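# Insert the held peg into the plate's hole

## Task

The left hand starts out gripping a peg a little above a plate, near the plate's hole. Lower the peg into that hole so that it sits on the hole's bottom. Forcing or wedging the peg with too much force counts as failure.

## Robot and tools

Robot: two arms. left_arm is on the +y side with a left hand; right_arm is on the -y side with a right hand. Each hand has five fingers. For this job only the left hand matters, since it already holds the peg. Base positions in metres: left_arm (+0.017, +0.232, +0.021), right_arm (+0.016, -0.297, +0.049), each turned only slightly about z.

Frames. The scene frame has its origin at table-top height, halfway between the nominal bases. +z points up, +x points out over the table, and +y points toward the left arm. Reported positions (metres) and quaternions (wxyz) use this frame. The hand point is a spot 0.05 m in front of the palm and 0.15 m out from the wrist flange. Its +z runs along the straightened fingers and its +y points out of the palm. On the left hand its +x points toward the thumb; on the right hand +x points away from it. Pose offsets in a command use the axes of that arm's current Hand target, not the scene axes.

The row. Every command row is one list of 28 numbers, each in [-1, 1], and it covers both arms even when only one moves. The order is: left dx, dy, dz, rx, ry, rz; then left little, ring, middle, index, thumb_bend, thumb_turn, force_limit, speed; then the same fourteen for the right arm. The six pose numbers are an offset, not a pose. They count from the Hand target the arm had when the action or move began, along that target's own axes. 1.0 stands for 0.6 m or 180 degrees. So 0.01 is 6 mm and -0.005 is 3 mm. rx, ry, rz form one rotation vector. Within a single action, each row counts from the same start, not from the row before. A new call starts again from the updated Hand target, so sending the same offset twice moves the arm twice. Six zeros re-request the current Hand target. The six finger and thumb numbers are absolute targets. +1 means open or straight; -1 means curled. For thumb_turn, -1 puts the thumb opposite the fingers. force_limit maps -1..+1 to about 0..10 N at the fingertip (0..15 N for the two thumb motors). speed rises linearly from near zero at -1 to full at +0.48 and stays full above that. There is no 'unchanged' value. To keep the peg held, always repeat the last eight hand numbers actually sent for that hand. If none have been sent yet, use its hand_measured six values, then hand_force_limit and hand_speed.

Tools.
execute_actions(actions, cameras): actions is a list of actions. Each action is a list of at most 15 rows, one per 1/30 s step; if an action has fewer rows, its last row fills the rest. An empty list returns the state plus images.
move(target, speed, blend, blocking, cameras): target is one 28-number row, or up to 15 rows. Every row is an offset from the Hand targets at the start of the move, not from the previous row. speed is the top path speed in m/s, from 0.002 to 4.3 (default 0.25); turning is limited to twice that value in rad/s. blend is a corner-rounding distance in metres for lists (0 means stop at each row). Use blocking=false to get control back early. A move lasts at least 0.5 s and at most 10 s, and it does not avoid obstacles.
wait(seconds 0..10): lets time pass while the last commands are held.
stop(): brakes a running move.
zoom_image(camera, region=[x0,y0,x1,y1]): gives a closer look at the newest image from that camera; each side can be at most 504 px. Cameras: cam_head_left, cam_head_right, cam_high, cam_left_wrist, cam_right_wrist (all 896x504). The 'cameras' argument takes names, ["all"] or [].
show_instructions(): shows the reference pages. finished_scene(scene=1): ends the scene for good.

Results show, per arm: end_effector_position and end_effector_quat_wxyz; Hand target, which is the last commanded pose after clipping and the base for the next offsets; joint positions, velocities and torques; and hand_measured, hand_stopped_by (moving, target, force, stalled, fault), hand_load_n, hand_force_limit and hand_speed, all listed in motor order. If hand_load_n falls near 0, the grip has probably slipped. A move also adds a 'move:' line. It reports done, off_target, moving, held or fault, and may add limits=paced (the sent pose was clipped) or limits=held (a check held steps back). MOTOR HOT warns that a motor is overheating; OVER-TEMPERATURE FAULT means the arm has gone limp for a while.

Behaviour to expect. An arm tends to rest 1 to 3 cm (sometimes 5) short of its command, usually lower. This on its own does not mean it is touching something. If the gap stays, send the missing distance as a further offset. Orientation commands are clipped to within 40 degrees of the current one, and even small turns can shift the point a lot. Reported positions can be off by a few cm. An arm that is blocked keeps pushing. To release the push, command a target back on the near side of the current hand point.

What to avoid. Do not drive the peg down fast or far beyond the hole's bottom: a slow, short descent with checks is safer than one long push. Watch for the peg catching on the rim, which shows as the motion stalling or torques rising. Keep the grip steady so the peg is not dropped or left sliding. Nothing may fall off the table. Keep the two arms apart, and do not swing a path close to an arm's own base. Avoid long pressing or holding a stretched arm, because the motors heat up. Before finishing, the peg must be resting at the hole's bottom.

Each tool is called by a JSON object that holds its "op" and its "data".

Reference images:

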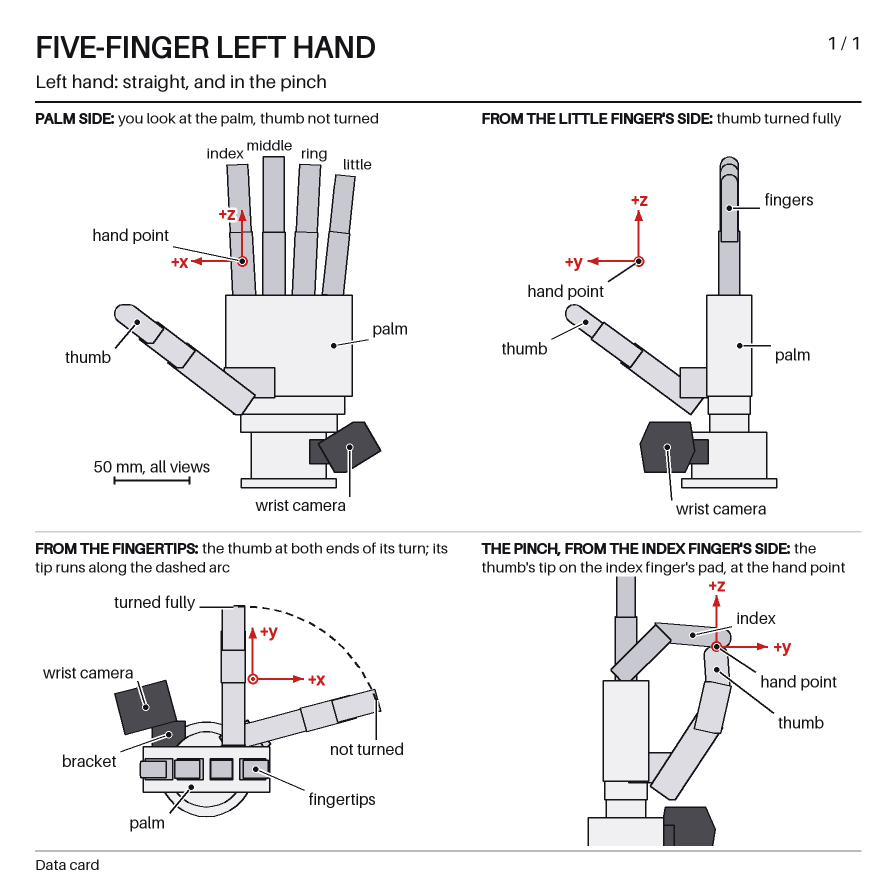

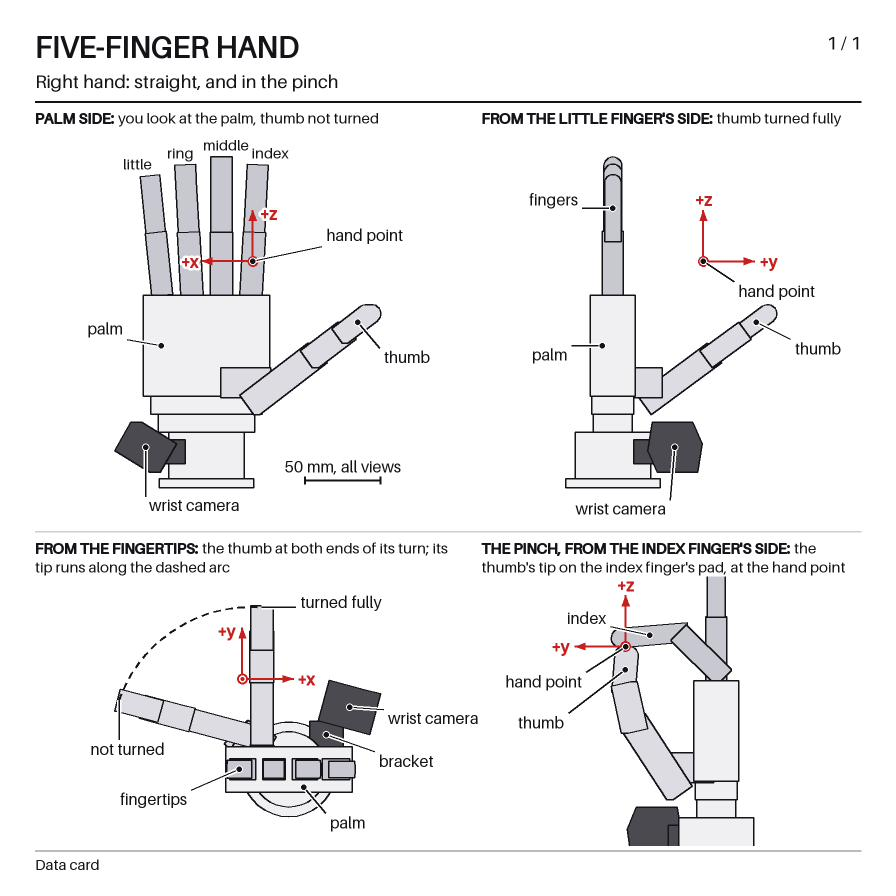

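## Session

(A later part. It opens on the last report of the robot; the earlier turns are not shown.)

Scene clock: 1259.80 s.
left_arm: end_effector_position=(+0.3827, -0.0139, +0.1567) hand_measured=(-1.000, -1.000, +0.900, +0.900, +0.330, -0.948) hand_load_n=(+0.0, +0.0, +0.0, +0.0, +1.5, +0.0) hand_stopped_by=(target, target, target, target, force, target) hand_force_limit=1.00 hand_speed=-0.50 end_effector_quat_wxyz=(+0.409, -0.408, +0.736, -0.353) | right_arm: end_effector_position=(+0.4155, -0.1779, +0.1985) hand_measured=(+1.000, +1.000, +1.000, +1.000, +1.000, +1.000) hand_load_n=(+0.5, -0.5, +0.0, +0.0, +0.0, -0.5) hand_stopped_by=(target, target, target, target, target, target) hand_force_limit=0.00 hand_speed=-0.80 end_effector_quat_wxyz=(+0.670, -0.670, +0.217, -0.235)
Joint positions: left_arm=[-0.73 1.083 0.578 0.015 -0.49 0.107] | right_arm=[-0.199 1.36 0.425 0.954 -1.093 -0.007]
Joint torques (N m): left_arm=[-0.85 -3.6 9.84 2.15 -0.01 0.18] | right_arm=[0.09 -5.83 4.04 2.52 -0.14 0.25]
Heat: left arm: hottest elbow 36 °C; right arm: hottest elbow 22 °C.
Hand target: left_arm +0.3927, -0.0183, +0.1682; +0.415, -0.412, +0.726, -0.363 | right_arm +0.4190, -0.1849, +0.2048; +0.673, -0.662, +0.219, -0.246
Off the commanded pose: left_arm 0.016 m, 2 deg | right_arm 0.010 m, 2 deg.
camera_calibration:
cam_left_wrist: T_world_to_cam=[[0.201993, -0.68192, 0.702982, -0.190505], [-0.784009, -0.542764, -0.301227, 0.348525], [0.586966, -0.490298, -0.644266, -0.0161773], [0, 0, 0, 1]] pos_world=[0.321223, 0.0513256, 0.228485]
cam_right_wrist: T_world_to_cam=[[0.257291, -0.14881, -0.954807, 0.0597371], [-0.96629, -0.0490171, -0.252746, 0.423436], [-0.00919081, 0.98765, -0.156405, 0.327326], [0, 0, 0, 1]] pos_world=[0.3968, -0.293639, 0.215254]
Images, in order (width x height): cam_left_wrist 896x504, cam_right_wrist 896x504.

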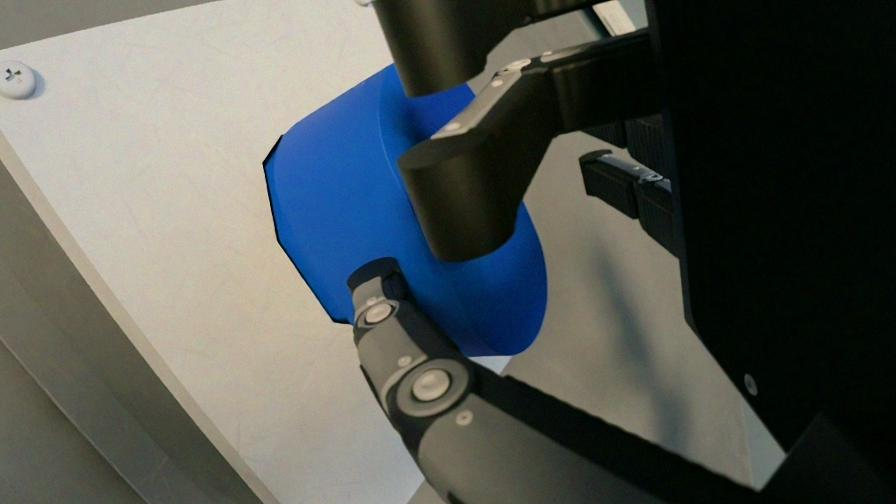

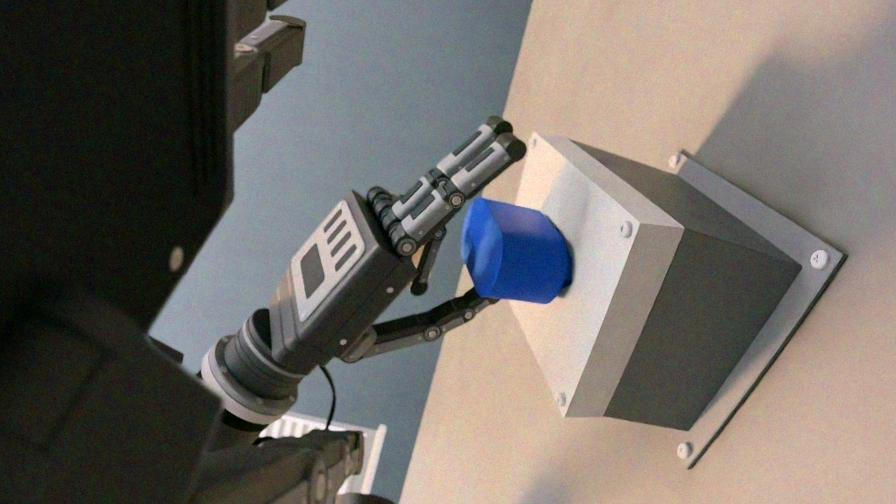

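{"op": "move", "data": {"target": [0,0,-0.025,0,0,0,-1.0,-1.0,0.9,0.9,0.326,-0.948,1.0,-0.5,0,0,0,0,0,0,1,1,1,1,1,1,0.0,-0.8], "speed": 0.03, "cameras": ["cam_left_wrist","cam_right_wrist"]}}

{"op": "zoom_image", "data": {"camera": "cam_right_wrist", "region": [425, 195, 585, 315]}}

Scene clock: 1271.40 s.
left_arm: end_effector_position=(+0.3784, -0.0141, +0.1626) hand_measured=(-1.000, -1.000, +0.900, +0.900, +0.328, -0.948) hand_load_n=(+0.0, +0.0, +0.0, -0.5, +1.0, +0.0) hand_stopped_by=(target, target, target, target, force, target) hand_force_limit=1.00 hand_speed=-0.50 end_effector_quat_wxyz=(+0.412, -0.405, +0.735, -0.355) | right_arm: end_effector_position=(+0.4155, -0.1779, +0.1985) hand_measured=(+1.000, +1.000, +1.000, +1.000, +1.000, +1.000) hand_load_n=(+0.0, +0.0, +0.0, +0.0, +0.0, +0.0) hand_stopped_by=(target, target, target, target, target, target) hand_force_limit=0.00 hand_speed=-0.80 end_effector_quat_wxyz=(+0.670, -0.670, +0.217, -0.235)
Joint positions: left_arm=[-0.742 1.062 0.578 -0.002 -0.502 0.107] | right_arm=[-0.199 1.36 0.425 0.954 -1.093 -0.007]
Joint torques (N m): left_arm=[-1.9 -5.42 8.91 1.21 -0.31 0.07] | right_arm=[0.09 -5.83 4.05 2.54 -0.14 0.25]
Heat: left arm: hottest elbow 36 °C; right arm: hottest elbow 22 °C.
Hand target: left_arm +0.3792, -0.0155, +0.1741; +0.415, -0.412, +0.726, -0.363 | right_arm +0.4190, -0.1849, +0.2048; +0.673, -0.662, +0.219, -0.246
Off the commanded pose: left_arm 0.012 m, 2 deg | right_arm 0.010 m, 2 deg.
move: off_target (left_arm)
camera_calibration:
cam_left_wrist: T_world_to_cam=[[0.195843, -0.682897, 0.703774, -0.191689], [-0.782586, -0.54131, -0.307478, 0.347387], [0.590936, -0.490546, -0.640437, -0.0120603], [0, 0, 0, 1]] pos_world=[0.316528, 0.0512241, 0.233995]
cam_right_wrist: T_world_to_cam=[[0.257291, -0.14881, -0.954807, 0.0597371], [-0.96629, -0.0490171, -0.252746, 0.423436], [-0.00919081, 0.98765, -0.156405, 0.327326], [0, 0, 0, 1]] pos_world=[0.3968, -0.293639, 0.215254]
Images, in order (width x height): cam_left_wrist 896x504, cam_right_wrist 896x504.

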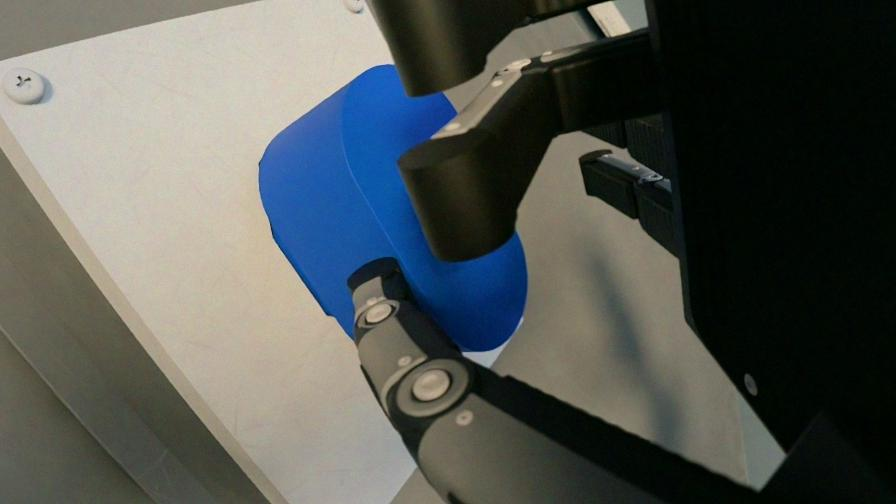

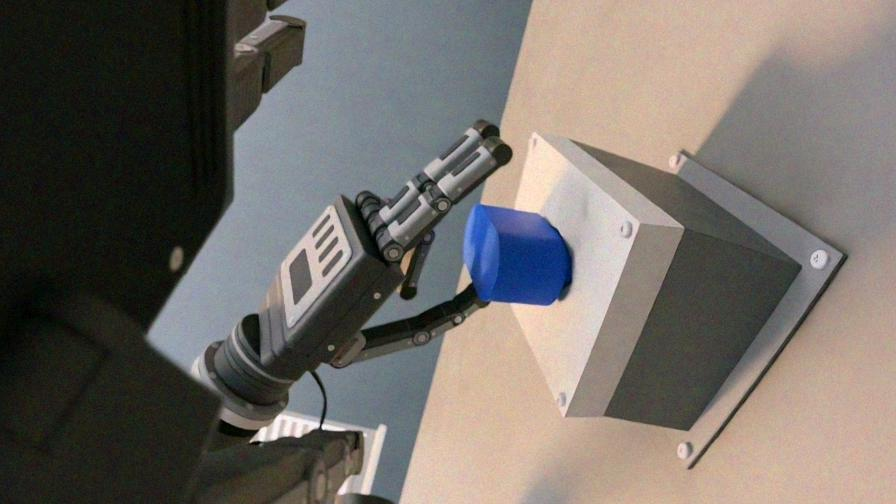

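Scaled by 3.150.

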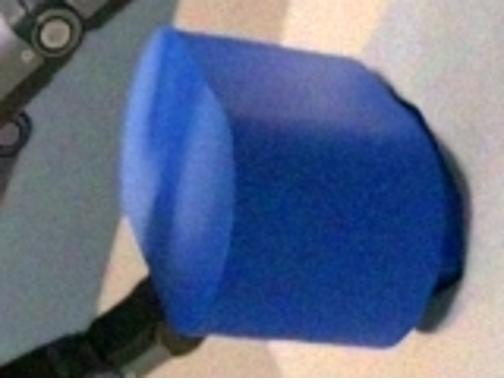

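{"op": "move", "data": {"target": [0,0,-0.05,0,0,0,-1.0,-1.0,0.9,0.9,0.326,-0.948,1.0,-0.5,0,0,0,0,0,0,1,1,1,1,1,1,0.0,-0.8], "speed": 0.04, "cameras": ["cam_left_wrist","cam_right_wrist"]}}

{"op": "zoom_image", "data": {"camera": "cam_right_wrist", "region": [425, 195, 585, 315]}}

Scene clock: 1281.07 s.
left_arm: end_effector_position=(+0.3542, -0.0124, +0.1814) hand_measured=(-1.000, -1.000, +0.900, +0.900, +0.328, -0.948) hand_load_n=(+0.0, +0.0, +0.0, +0.0, +0.0, +0.0) hand_stopped_by=(target, target, target, target, force, target) hand_force_limit=1.00 hand_speed=-0.50 end_effector_quat_wxyz=(+0.414, -0.402, +0.733, -0.359) | right_arm: end_effector_position=(+0.4155, -0.1779, +0.1985) hand_measured=(+1.000, +1.000, +1.000, +1.000, +1.000, +1.000) hand_load_n=(+0.0, +0.0, +0.0, +0.0, +0.0, +0.0) hand_stopped_by=(target, target, target, target, target, target) hand_force_limit=0.00 hand_speed=-0.80 end_effector_quat_wxyz=(+0.670, -0.670, +0.217, -0.235)
Joint positions: left_arm=[-0.797 0.965 0.57 -0.091 -0.548 0.087] | right_arm=[-0.199 1.36 0.425 0.954 -1.093 -0.007]
Joint torques (N m): left_arm=[-1.85 -4.48 8.24 1.11 -0.33 -0.02] | right_arm=[0.15 -5.89 4.05 2.52 -0.14 0.25]
Heat: left arm: hottest elbow 36 °C; right arm: hottest elbow 22 °C.
Hand target: left_arm +0.3522, -0.0099, +0.1858; +0.415, -0.412, +0.726, -0.363 | right_arm +0.4190, -0.1849, +0.2048; +0.673, -0.662, +0.219, -0.246
Off the commanded pose: left_arm 0.005 m, 2 deg | right_arm 0.010 m, 2 deg.
move: done
camera_calibration:
cam_left_wrist: T_world_to_cam=[[0.183358, -0.682213, 0.707789, -0.195319], [-0.78246, -0.537136, -0.315025, 0.336533], [0.595093, -0.496054, -0.632293, 0.0120944], [0, 0, 0, 1]] pos_world=[0.291939, 0.0535145, 0.251908]
cam_right_wrist: T_world_to_cam=[[0.257291, -0.14881, -0.954807, 0.0597371], [-0.96629, -0.0490171, -0.252746, 0.423436], [-0.00919081, 0.98765, -0.156405, 0.327326], [0, 0, 0, 1]] pos_world=[0.3968, -0.293639, 0.215254]
Images, in order (width x height): cam_left_wrist 896x504, cam_right_wrist 896x504.

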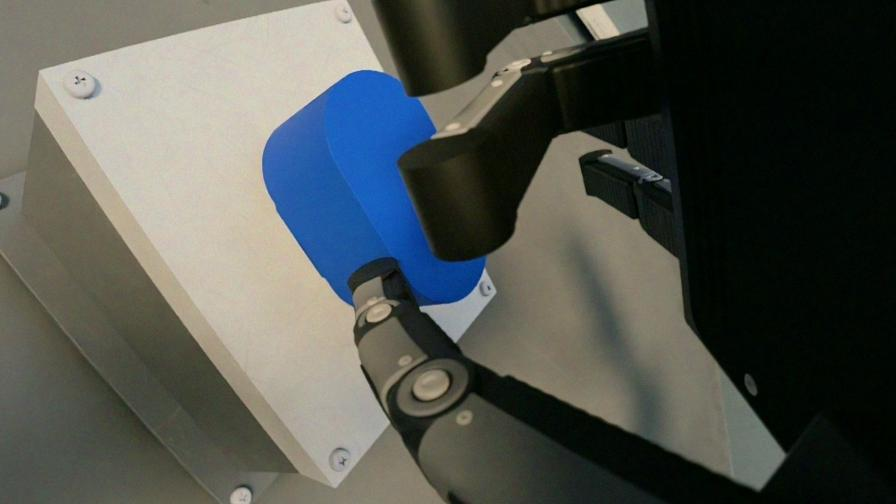

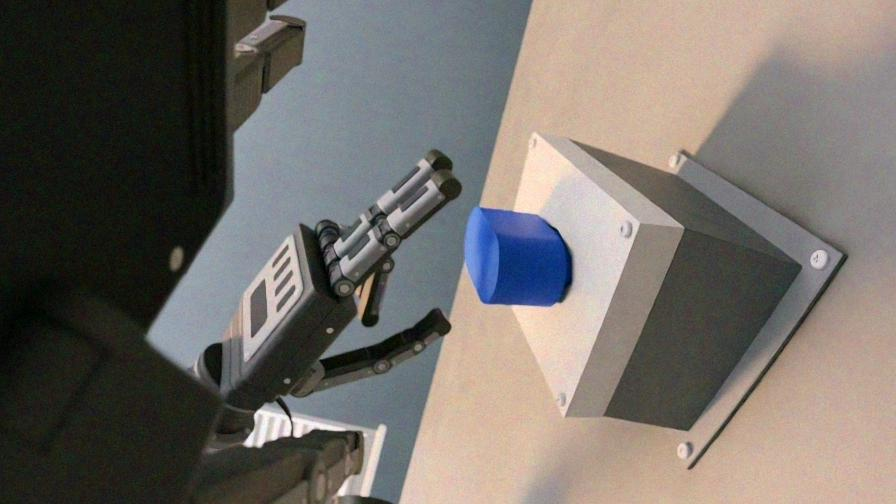

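Scaled by 3.150.

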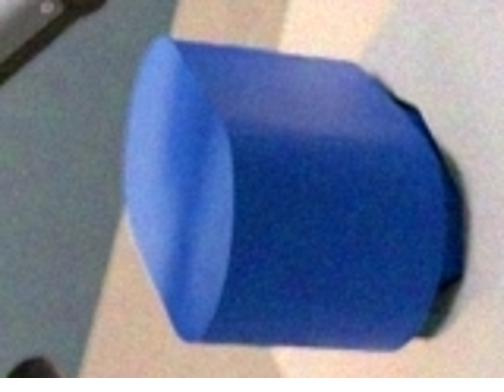

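{"op": "move", "data": {"target": [-0.012,-0.0405,-0.0265,0,0,0,-1.0,-1.0,0.9,0.9,0.326,-0.948,1.0,-0.5,0,0,0,0,0,0,1,1,1,1,1,1,0.0,-0.8], "speed": 0.05, "cameras": ["cam_left_wrist","cam_right_wrist"]}}

{"op": "zoom_image", "data": {"camera": "cam_left_wrist", "region": [200, 60, 500, 320]}}

Scene clock: 1329.80 s.
left_arm: end_effector_position=(+0.3401, +0.0035, +0.1798) hand_measured=(-1.000, -1.000, +0.900, +0.900, +0.328, -0.948) hand_load_n=(+0.0, +0.0, +0.0, +0.0, +0.0, +0.0) hand_stopped_by=(target, target, target, target, force, target) hand_force_limit=1.00 hand_speed=-0.50 end_effector_quat_wxyz=(+0.411, -0.404, +0.746, -0.334) | right_arm: end_effector_position=(+0.4155, -0.1779, +0.1985) hand_measured=(+1.000, +1.000, +1.000, +1.000, +1.000, +1.000) hand_load_n=(+0.0, +0.0, +0.0, +0.0, +0.0, +0.0) hand_stopped_by=(target, target, target, target, target, target) hand_force_limit=0.00 hand_speed=-0.80 end_effector_quat_wxyz=(+0.670, -0.670, +0.217, -0.235)
Joint positions: left_arm=[-0.8 0.916 0.57 -0.199 -0.561 0.079] | right_arm=[-0.199 1.36 0.425 0.954 -1.093 -0.007]
Joint torques (N m): left_arm=[-1.9 -4.01 12.89 1.07 -0.36 -0.01] | right_arm=[0.09 -5.89 4.07 2.54 -0.14 0.25]
Heat: left arm: hottest elbow 34 °C; right arm: hottest elbow 22 °C.
Hand target: left_arm +0.3473, -0.0101, +0.2154; +0.415, -0.412, +0.726, -0.363 | right_arm +0.4190, -0.1849, +0.2048; +0.673, -0.662, +0.219, -0.246
Off the commanded pose: left_arm 0.039 m, 4 deg | right_arm 0.010 m, 2 deg.
move: off_target (left_arm)
camera_calibration:
cam_left_wrist: T_world_to_cam=[[0.216921, -0.708328, 0.671726, -0.185644], [-0.788476, -0.532831, -0.307241, 0.334175], [0.575544, -0.462993, -0.674082, 0.0414334], [0, 0, 0, 1]] pos_world=[0.279912, 0.0657449, 0.255304]
cam_right_wrist: T_world_to_cam=[[0.257291, -0.14881, -0.954807, 0.0597371], [-0.96629, -0.0490171, -0.252746, 0.423436], [-0.00919081, 0.98765, -0.156405, 0.327326], [0, 0, 0, 1]] pos_world=[0.3968, -0.293639, 0.215254]
Images, in order (width x height): cam_left_wrist 896x504, cam_right_wrist 896x504.

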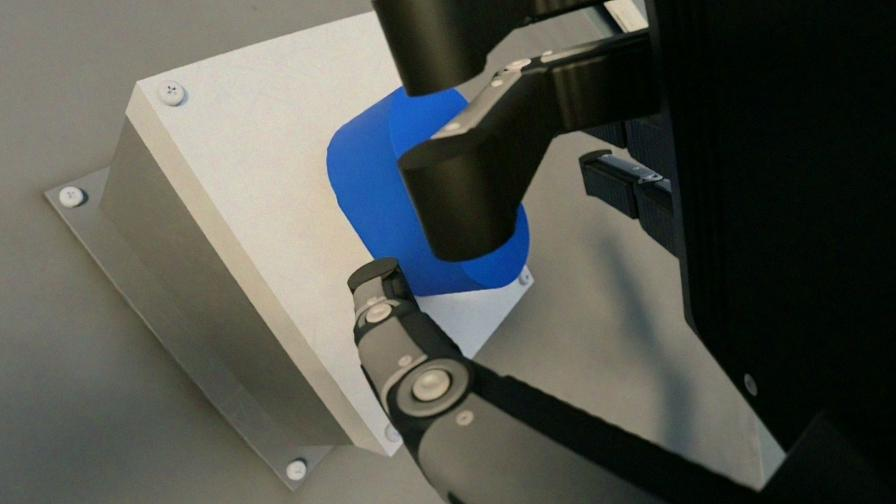

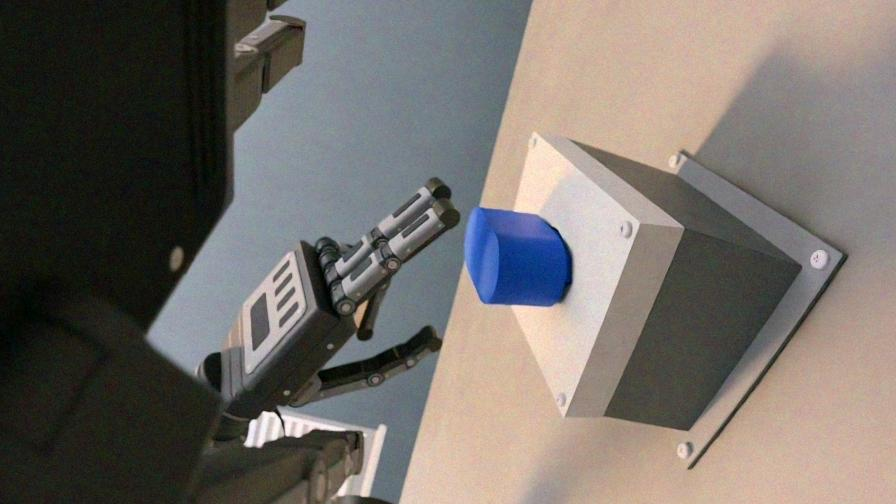

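Scaled by 1.680.

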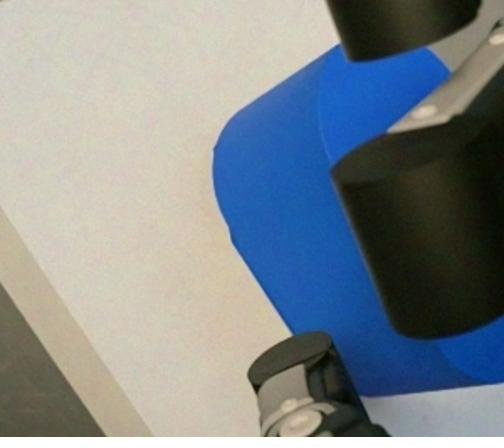

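{"op": "move", "data": {"target": [-0.008,-0.027,-0.0177,0,0,0,-1.0,-1.0,0.9,0.9,0.326,-0.948,1.0,-0.5,0,0,0,0,0,0,1,1,1,1,1,1,0.0,-0.8], "speed": 0.05, "cameras": ["cam_left_wrist","cam_right_wrist"]}}

Scene clock: 1334.27 s.
left_arm: end_effector_position=(+0.3343, +0.0037, +0.1935) hand_measured=(-1.000, -1.000, +0.900, +0.900, +0.328, -0.948) hand_load_n=(+0.0, +0.0, +0.0, +0.0, +0.0, +0.0) hand_stopped_by=(target, target, target, target, force, target) hand_force_limit=1.00 hand_speed=-0.50 end_effector_quat_wxyz=(+0.409, -0.401, +0.750, -0.331) | right_arm: end_effector_position=(+0.4155, -0.1779, +0.1985) hand_measured=(+1.000, +1.000, +1.000, +1.000, +1.000, +1.000) hand_load_n=(+0.0, +0.0, +0.0, +0.0, +0.0, +0.0) hand_stopped_by=(target, target, target, target, target, target) hand_force_limit=0.00 hand_speed=-0.80 end_effector_quat_wxyz=(+0.670, -0.670, +0.217, -0.235)
Joint positions: left_arm=[-0.814 0.889 0.599 -0.268 -0.568 0.075] | right_arm=[-0.199 1.36 0.425 0.954 -1.093 -0.007]
Joint torques (N m): left_arm=[-1.9 -3.6 14 1.06 -0.37 -0.02] | right_arm=[0.09 -5.89 4.04 2.51 -0.14 0.25]
Heat: left arm: hottest elbow 35 °C; right arm: hottest elbow 22 °C.
Hand target: left_arm +0.3441, -0.0102, +0.2350; +0.415, -0.412, +0.726, -0.363 | right_arm +0.4190, -0.1849, +0.2048; +0.673, -0.662, +0.219, -0.246
Off the commanded pose: left_arm 0.045 m, 5 deg | right_arm 0.010 m, 2 deg.
move: off_target (left_arm)
camera_calibration:
cam_left_wrist: T_world_to_cam=[[0.217328, -0.714666, 0.664846, -0.192214], [-0.793107, -0.526333, -0.30652, 0.335287], [0.568991, -0.460679, -0.681194, 0.0576042], [0, 0, 0, 1]] pos_world=[0.274916, 0.0656411, 0.269805]
cam_right_wrist: T_world_to_cam=[[0.257291, -0.14881, -0.954807, 0.0597371], [-0.96629, -0.0490171, -0.252746, 0.423436], [-0.00919081, 0.98765, -0.156405, 0.327326], [0, 0, 0, 1]] pos_world=[0.3968, -0.293639, 0.215254]
Images, in order (width x height): cam_left_wrist 896x504, cam_right_wrist 896x504.

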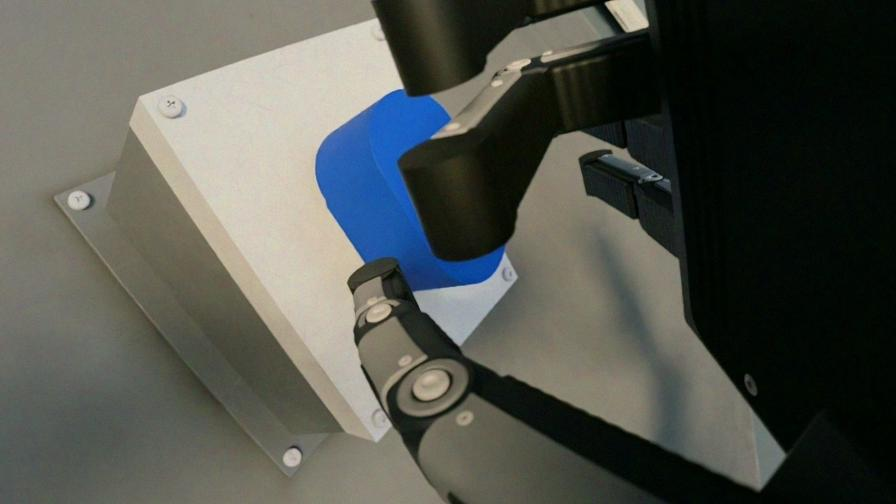

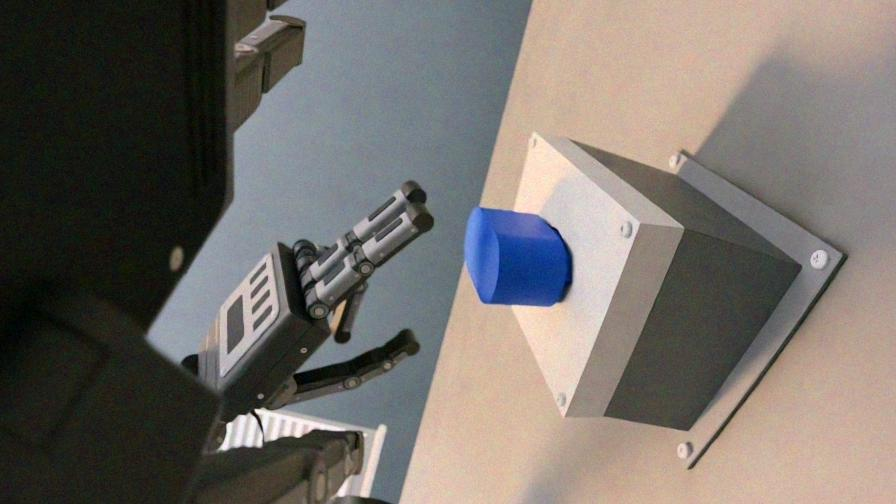

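{"op": "zoom_image", "data": {"camera": "cam_right_wrist", "region": [455, 195, 585, 315]}}

{"op": "zoom_image", "data": {"camera": "cam_left_wrist", "region": [290, 80, 430, 220]}}

Scaled by 3.877.

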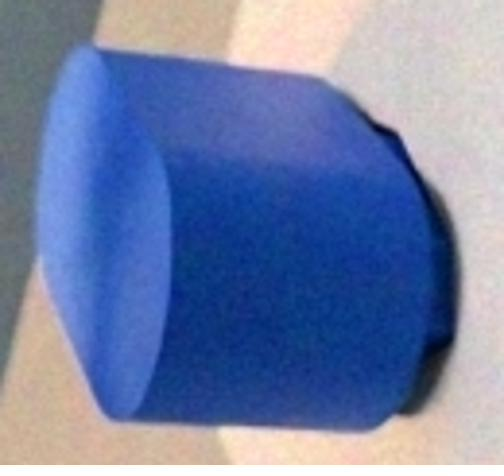

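Scaled by 3.600.

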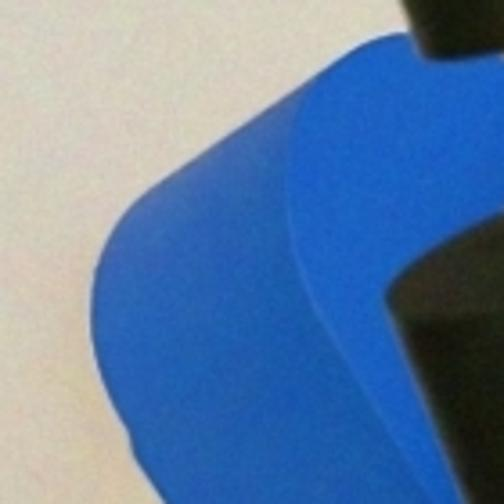

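{"op": "execute_actions", "data": {"actions": [[[0,0,0,0,0,0,-1.0,-1.0,0.9,0.9,-0.7,-0.948,-0.4,-0.3,0,0,0,0,0,0,1,1,1,1,1,1,0.0,-0.8]],[[0,0,0,0,0,0,-1.0,-1.0,0.2,0.2,-0.7,-0.948,-0.4,-0.3,0,0,0,0,0,0,1,1,1,1,1,1,0.0,-0.8]]], "cameras": ["cam_left_wrist","cam_right_wrist"]}}

Scene clock: 1349.23 s.
left_arm: end_effector_position=(+0.3342, +0.0035, +0.1935) hand_measured=(-1.000, -1.000, +0.200, +0.200, -0.700, -0.948) hand_load_n=(+0.0, +0.0, +0.0, +0.0, +0.0, +0.0) hand_stopped_by=(target, target, target, target, target, target) hand_force_limit=-0.40 hand_speed=-0.30 end_effector_quat_wxyz=(+0.408, -0.402, +0.749, -0.332) | right_arm: end_effector_position=(+0.4155, -0.1779, +0.1985) hand_measured=(+1.000, +1.000, +1.000, +1.000, +1.000, +1.000) hand_load_n=(-0.5, +0.0, +0.0, +0.0, +0.0, +0.0) hand_stopped_by=(target, target, target, target, target, target) hand_force_limit=0.00 hand_speed=-0.80 end_effector_quat_wxyz=(+0.670, -0.670, +0.217, -0.235)
Joint positions: left_arm=[-0.814 0.889 0.599 -0.268 -0.568 0.072] | right_arm=[-0.199 1.36 0.425 0.954 -1.093 -0.007]
Joint torques (N m): left_arm=[-1.9 -3.6 14.01 1.05 -0.36 0] | right_arm=[0.09 -5.89 4.04 2.52 -0.14 0.25]
Heat: left arm: hottest elbow 38 °C; right arm: hottest elbow 22 °C.
Hand target: left_arm +0.3441, -0.0102, +0.2350; +0.415, -0.412, +0.726, -0.363 | right_arm +0.4190, -0.1849, +0.2048; +0.673, -0.662, +0.219, -0.246
Off the commanded pose: left_arm 0.045 m, 5 deg | right_arm 0.010 m, 2 deg.
camera_calibration:
cam_left_wrist: T_world_to_cam=[[0.218675, -0.712499, 0.666728, -0.193214], [-0.792523, -0.528303, -0.304637, 0.334583], [0.569288, -0.461781, -0.680198, 0.0572679], [0, 0, 0, 1]] pos_world=[0.274814, 0.0655419, 0.269701]
cam_right_wrist: T_world_to_cam=[[0.257291, -0.14881, -0.954807, 0.0597371], [-0.96629, -0.0490171, -0.252746, 0.423436], [-0.00919081, 0.98765, -0.156405, 0.327326], [0, 0, 0, 1]] pos_world=[0.3968, -0.293639, 0.215254]
Images, in order (width x height): cam_left_wrist 896x504, cam_right_wrist 896x504.

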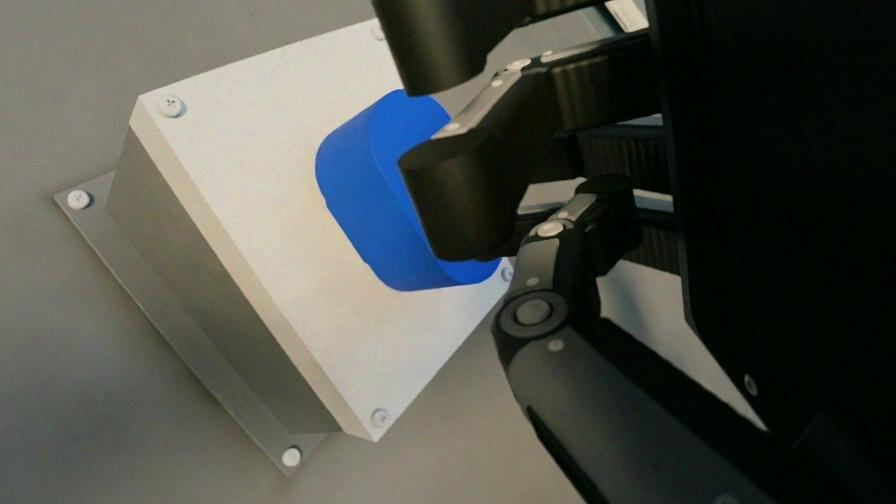

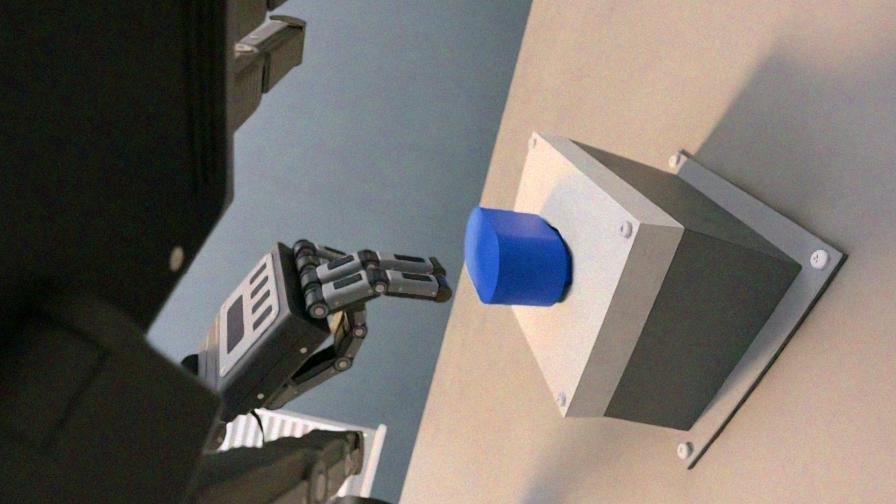

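{"op": "move", "data": {"target": [-0.0038,-0.0102,0.0249,0,0,0,-1.0,-1.0,0.2,0.2,-0.7,-0.948,-0.4,-0.3,0,0,0,0,0,0,1,1,1,1,1,1,0.0,-0.8], "speed": 0.05, "cameras": ["cam_left_wrist","cam_right_wrist"]}}

Scene clock: 1358.23 s.
left_arm: end_effector_position=(+0.3429, +0.0032, +0.1964) hand_measured=(-1.000, -1.000, +0.200, +0.200, -0.700, -0.948) hand_load_n=(-0.5, +0.0, +0.0, +0.0, +0.0, +0.0) hand_stopped_by=(target, target, target, target, target, target) hand_force_limit=-0.40 hand_speed=-0.30 end_effector_quat_wxyz=(+0.406, -0.408, +0.748, -0.331) | right_arm: end_effector_position=(+0.4155, -0.1779, +0.1985) hand_measured=(+1.000, +1.000, +1.000, +1.000, +1.000, +1.000) hand_load_n=(+0.0, -0.5, +0.0, +0.0, +0.0, +0.0) hand_stopped_by=(target, target, target, target, target, target) hand_force_limit=0.00 hand_speed=-0.80 end_effector_quat_wxyz=(+0.670, -0.670, +0.217, -0.235)
Joint positions: left_arm=[-0.79 0.909 0.619 -0.268 -0.55 0.072] | right_arm=[-0.199 1.36 0.425 0.954 -1.093 -0.007]
Joint torques (N m): left_arm=[-0.79 -2.26 14.12 2.18 -0.03 0.18] | right_arm=[0.15 -5.89 4.05 2.54 -0.14 0.24]
Heat: left arm: hottest elbow 40 °C; right arm: hottest elbow 22 °C.
Hand target: left_arm +0.3601, -0.0134, +0.2352; +0.415, -0.412, +0.726, -0.363 | right_arm +0.4190, -0.1849, +0.2048; +0.673, -0.662, +0.219, -0.246
Off the commanded pose: left_arm 0.046 m, 5 deg | right_arm 0.010 m, 2 deg.
move: off_target (left_arm)
camera_calibration:
cam_left_wrist: T_world_to_cam=[[0.229724, -0.70612, 0.669792, -0.201627], [-0.789952, -0.537277, -0.295481, 0.339553], [0.568508, -0.461225, -0.681227, 0.0546141], [0, 0, 0, 1]] pos_world=[0.283501, 0.0652508, 0.272584]
cam_right_wrist: T_world_to_cam=[[0.257291, -0.14881, -0.954807, 0.0597371], [-0.96629, -0.0490171, -0.252746, 0.423436], [-0.00919081, 0.98765, -0.156405, 0.327326], [0, 0, 0, 1]] pos_world=[0.3968, -0.293639, 0.215254]
Images, in order (width x height): cam_left_wrist 896x504, cam_right_wrist 896x504.

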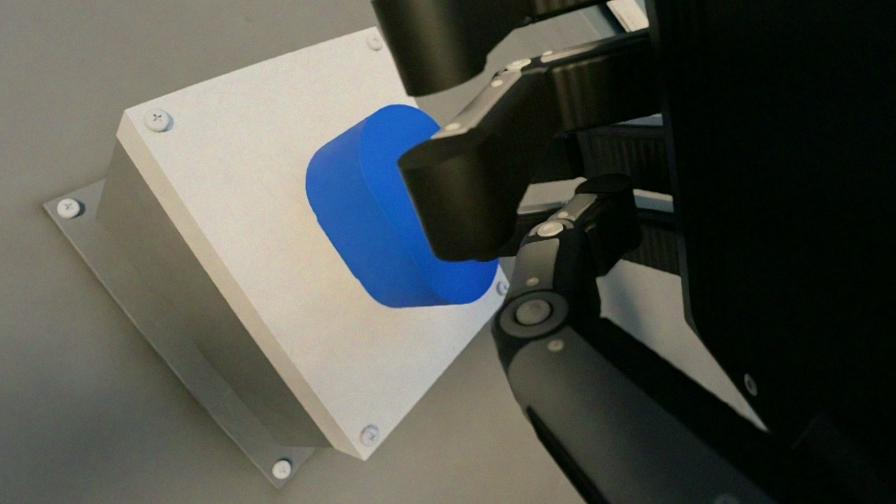

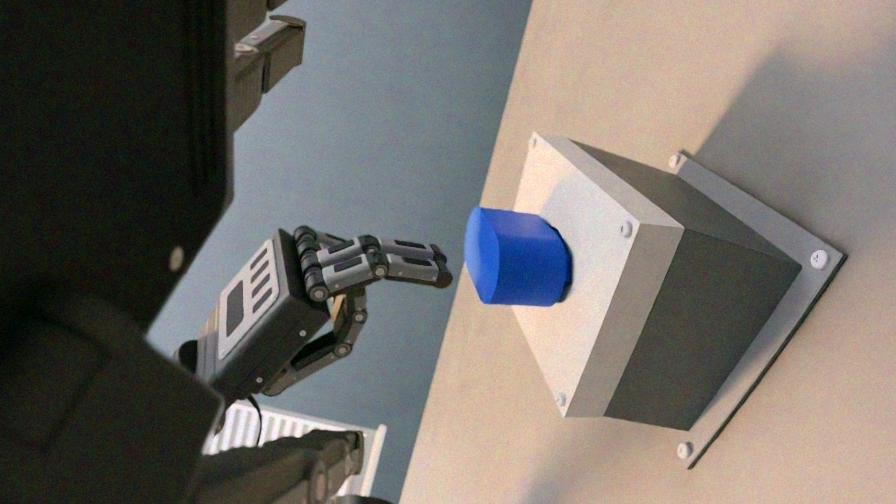

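{"op": "move", "data": {"target": [0.0082,0.024,0.0254,0,0,0,-1.0,-1.0,0.2,0.2,-0.7,-0.948,-0.4,-0.3,0,0,0,0,0,0,1,1,1,1,1,1,0.0,-0.8], "speed": 0.03, "cameras": ["cam_left_wrist","cam_right_wrist"]}}

Scene clock: 1364.73 s.
left_arm: end_effector_position=(+0.3538, -0.0050, +0.1912) hand_measured=(-1.000, -1.000, +0.200, +0.200, -0.700, -0.948) hand_load_n=(+0.0, +0.0, +0.0, +0.0, +0.0, +0.0) hand_stopped_by=(target, target, target, target, target, target) hand_force_limit=-0.40 hand_speed=-0.30 end_effector_quat_wxyz=(+0.405, -0.411, +0.743, -0.340) | right_arm: end_effector_position=(+0.4155, -0.1779, +0.1985) hand_measured=(+1.000, +1.000, +1.000, +1.000, +1.000, +1.000) hand_load_n=(+0.0, +0.0, +0.0, +0.0, +0.0, -0.5) hand_stopped_by=(target, target, target, target, target, target) hand_force_limit=0.00 hand_speed=-0.80 end_effector_quat_wxyz=(+0.670, -0.670, +0.217, -0.235)
Joint positions: left_arm=[-0.777 0.951 0.619 -0.206 -0.534 0.072] | right_arm=[-0.199 1.36 0.425 0.954 -1.093 -0.007]
Joint torques (N m): left_arm=[-0.73 -2.67 11.52 2.82 -0.02 0.26] | right_arm=[0.09 -5.89 4.04 2.51 -0.15 0.25]
Heat: left arm: hottest elbow 39 °C; right arm: hottest elbow 22 °C.
Hand target: left_arm +0.3680, -0.0149, +0.2152; +0.415, -0.412, +0.726, -0.363 | right_arm +0.4190, -0.1849, +0.2048; +0.673, -0.662, +0.219, -0.246
Off the commanded pose: left_arm 0.030 m, 3 deg | right_arm 0.010 m, 2 deg.
move: off_target (left_arm)
camera_calibration:
cam_left_wrist: T_world_to_cam=[[0.223684, -0.692763, 0.685598, -0.207308], [-0.788007, -0.542509, -0.291082, 0.340612], [0.573594, -0.475146, -0.667253, 0.0365607], [0, 0, 0, 1]] pos_world=[0.293805, 0.0585413, 0.265672]
cam_right_wrist: T_world_to_cam=[[0.257291, -0.14881, -0.954807, 0.0597371], [-0.96629, -0.0490171, -0.252746, 0.423436], [-0.00919081, 0.98765, -0.156405, 0.327326], [0, 0, 0, 1]] pos_world=[0.3968, -0.293639, 0.215254]
Images, in order (width x height): cam_left_wrist 896x504, cam_right_wrist 896x504.

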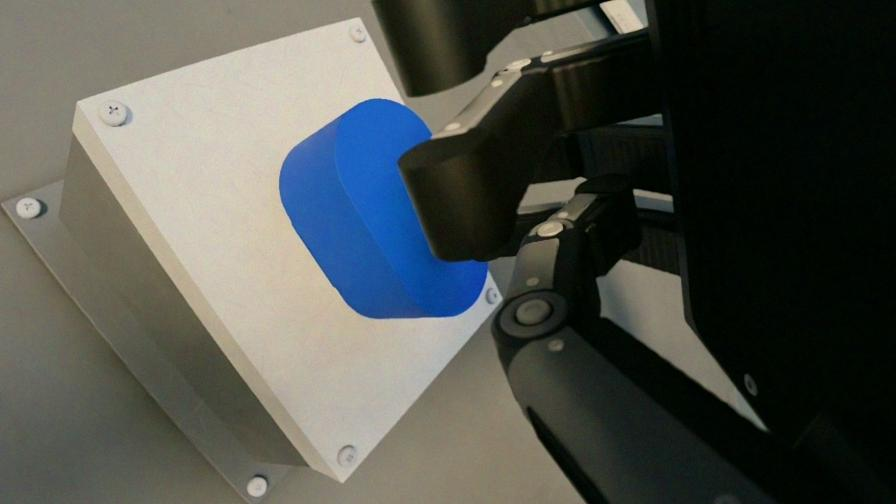

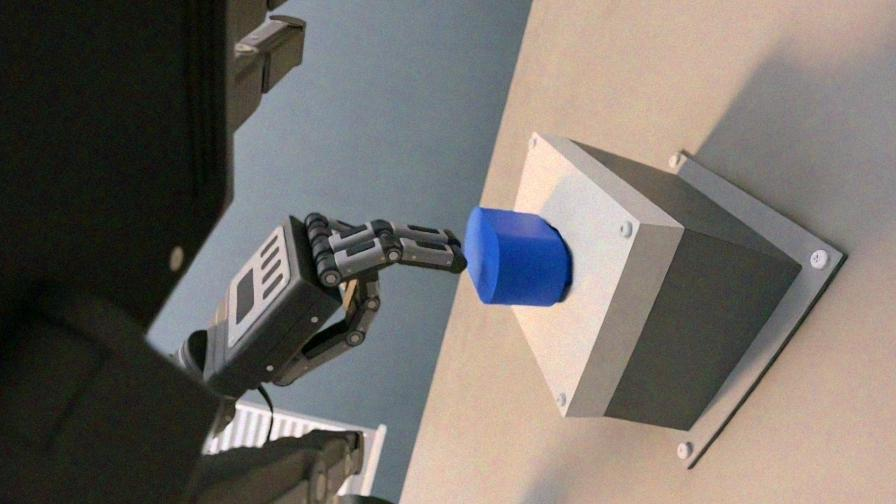

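{"op": "move", "data": {"target": [0.0024,0.0081,0.0053,0,0,0,-1.0,-1.0,0.2,0.2,-0.7,-0.948,-0.4,-0.3,0,0,0,0,0,0,1,1,1,1,1,1,0.0,-0.8], "speed": 0.02, "cameras": ["cam_right_wrist"]}}

{"op": "zoom_image", "data": {"camera": "cam_right_wrist", "region": [425, 195, 585, 315]}}

Scene clock: 1372.47 s.
left_arm: end_effector_position=(+0.3569, -0.0081, +0.1916) hand_measured=(-1.000, -1.000, +0.200, +0.200, -0.700, -0.948) hand_load_n=(+0.0, +0.0, +0.0, +0.0, +0.0, +0.0) hand_stopped_by=(target, target, target, target, target, target) hand_force_limit=-0.40 hand_speed=-0.30 end_effector_quat_wxyz=(+0.405, -0.411, +0.740, -0.346) | right_arm: end_effector_position=(+0.4155, -0.1779, +0.1985) hand_measured=(+1.000, +1.000, +1.000, +1.000, +1.000, +1.000) hand_load_n=(+0.0, +0.0, +0.0, +0.0, +0.0, +0.0) hand_stopped_by=(target, target, target, target, target, target) hand_force_limit=0.00 hand_speed=-0.80 end_effector_quat_wxyz=(+0.670, -0.670, +0.217, -0.235)
Joint positions: left_arm=[-0.776 0.961 0.619 -0.184 -0.531 0.072] | right_arm=[-0.199 1.36 0.425 0.954 -1.093 -0.007]
Joint torques (N m): left_arm=[-0.73 -2.73 10.62 2.82 -0.02 0.26] | right_arm=[0.09 -5.83 4.05 2.52 -0.14 0.25]
Heat: left arm: hottest elbow 39 °C; right arm: hottest elbow 22 °C.
Hand target: left_arm +0.3690, -0.0149, +0.2093; +0.415, -0.412, +0.726, -0.363 | right_arm +0.4190, -0.1849, +0.2048; +0.673, -0.662, +0.219, -0.246
Off the commanded pose: left_arm 0.022 m, 3 deg | right_arm 0.010 m, 2 deg.
move: off_target (left_arm)
camera_calibration:
cam_right_wrist: T_world_to_cam=[[0.257291, -0.14881, -0.954807, 0.0597371], [-0.96629, -0.0490171, -0.252746, 0.423436], [-0.00919081, 0.98765, -0.156405, 0.327326], [0, 0, 0, 1]] pos_world=[0.3968, -0.293639, 0.215254]
Images, in order (width x height): cam_right_wrist 896x504.

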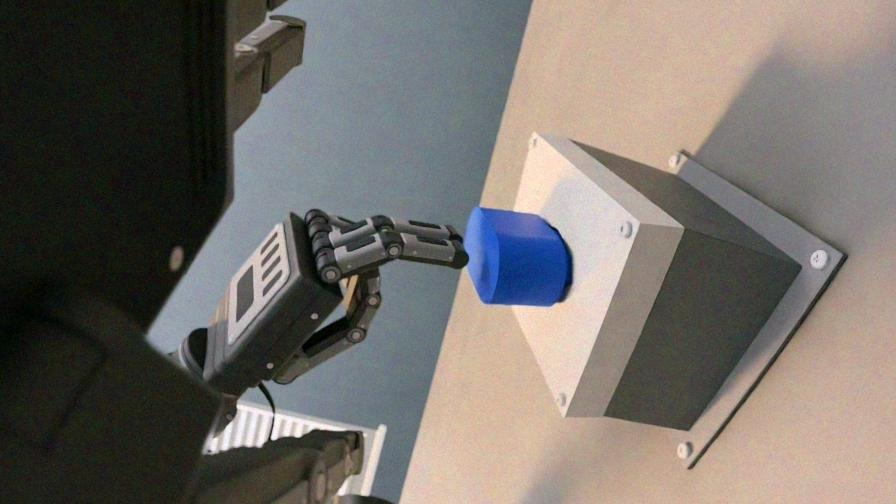

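Scaled by 3.150.

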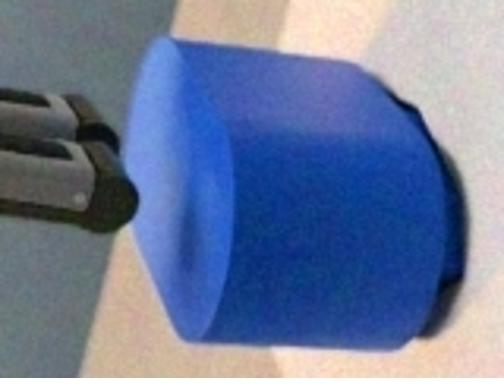

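{"op": "move", "data": {"target": [-0.0035,0.0111,0.0043,0,0,0,-1.0,-1.0,0.2,0.2,-0.7,-0.948,-0.4,-0.3,0,0,0,0,0,0,1,1,1,1,1,1,0.0,-0.8], "speed": 0.02, "cameras": ["cam_right_wrist"]}}

{"op": "zoom_image", "data": {"camera": "cam_right_wrist", "region": [425, 195, 585, 315]}}

Scene clock: 1377.43 s.
left_arm: end_effector_position=(+0.3632, -0.0064, +0.1947) hand_measured=(-1.000, -1.000, +0.200, +0.200, -0.700, -0.948) hand_load_n=(+0.0, +0.0, +0.0, +0.0, +0.0, +0.0) hand_stopped_by=(target, target, target, target, target, target) hand_force_limit=-0.40 hand_speed=-0.30 end_effector_quat_wxyz=(+0.407, -0.416, +0.733, -0.353) | right_arm: end_effector_position=(+0.4155, -0.1779, +0.1985) hand_measured=(+1.000, +1.000, +1.000, +1.000, +1.000, +1.000) hand_load_n=(+0.0, +0.0, +0.0, +0.0, +0.0, -0.5) hand_stopped_by=(target, target, target, target, target, target) hand_force_limit=0.00 hand_speed=-0.80 end_effector_quat_wxyz=(+0.670, -0.670, +0.217, -0.235)
Joint positions: left_arm=[-0.757 0.962 0.619 -0.163 -0.521 0.072] | right_arm=[-0.199 1.36 0.425 0.954 -1.093 -0.007]
Joint torques (N m): left_arm=[-0.79 -2.73 9.26 2.86 -0.01 0.26] | right_arm=[0.15 -5.89 4.04 2.54 -0.14 0.25]
Heat: left arm: hottest elbow 38 °C; right arm: hottest elbow 22 °C.
Hand target: left_arm +0.3700, -0.0109, +0.2032; +0.415, -0.412, +0.726, -0.363 | right_arm +0.4190, -0.1849, +0.2048; +0.673, -0.662, +0.219, -0.246
Off the commanded pose: left_arm 0.012 m, 2 deg | right_arm 0.010 m, 2 deg.
move: off_target (left_arm)
camera_calibration:
cam_right_wrist: T_world_to_cam=[[0.257291, -0.14881, -0.954807, 0.0597371], [-0.96629, -0.0490171, -0.252746, 0.423436], [-0.00919081, 0.98765, -0.156405, 0.327326], [0, 0, 0, 1]] pos_world=[0.3968, -0.293639, 0.215254]
Images, in order (width x height): cam_right_wrist 896x504.

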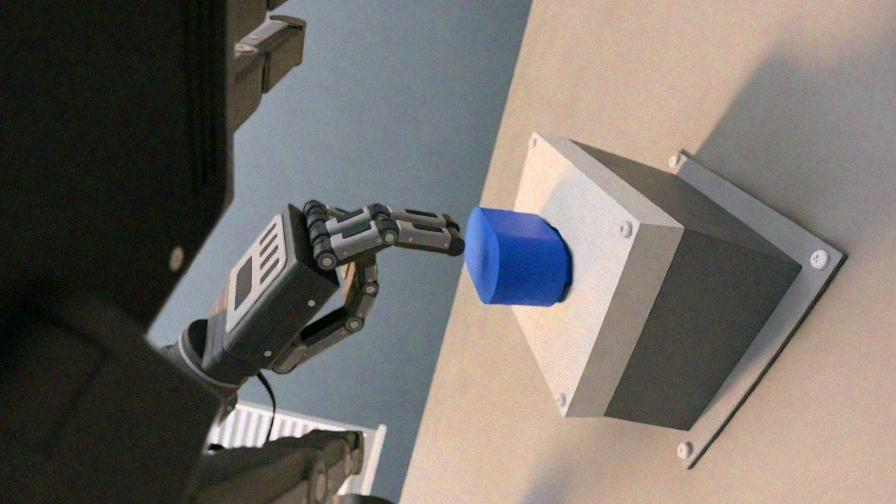

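Scaled by 3.150.

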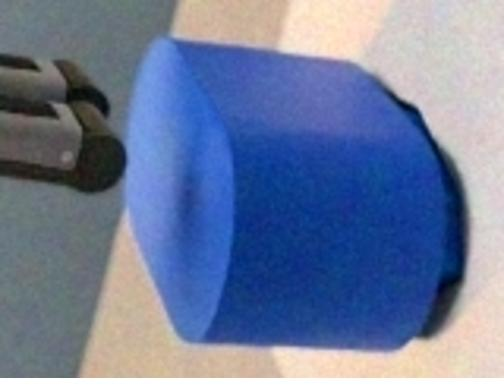

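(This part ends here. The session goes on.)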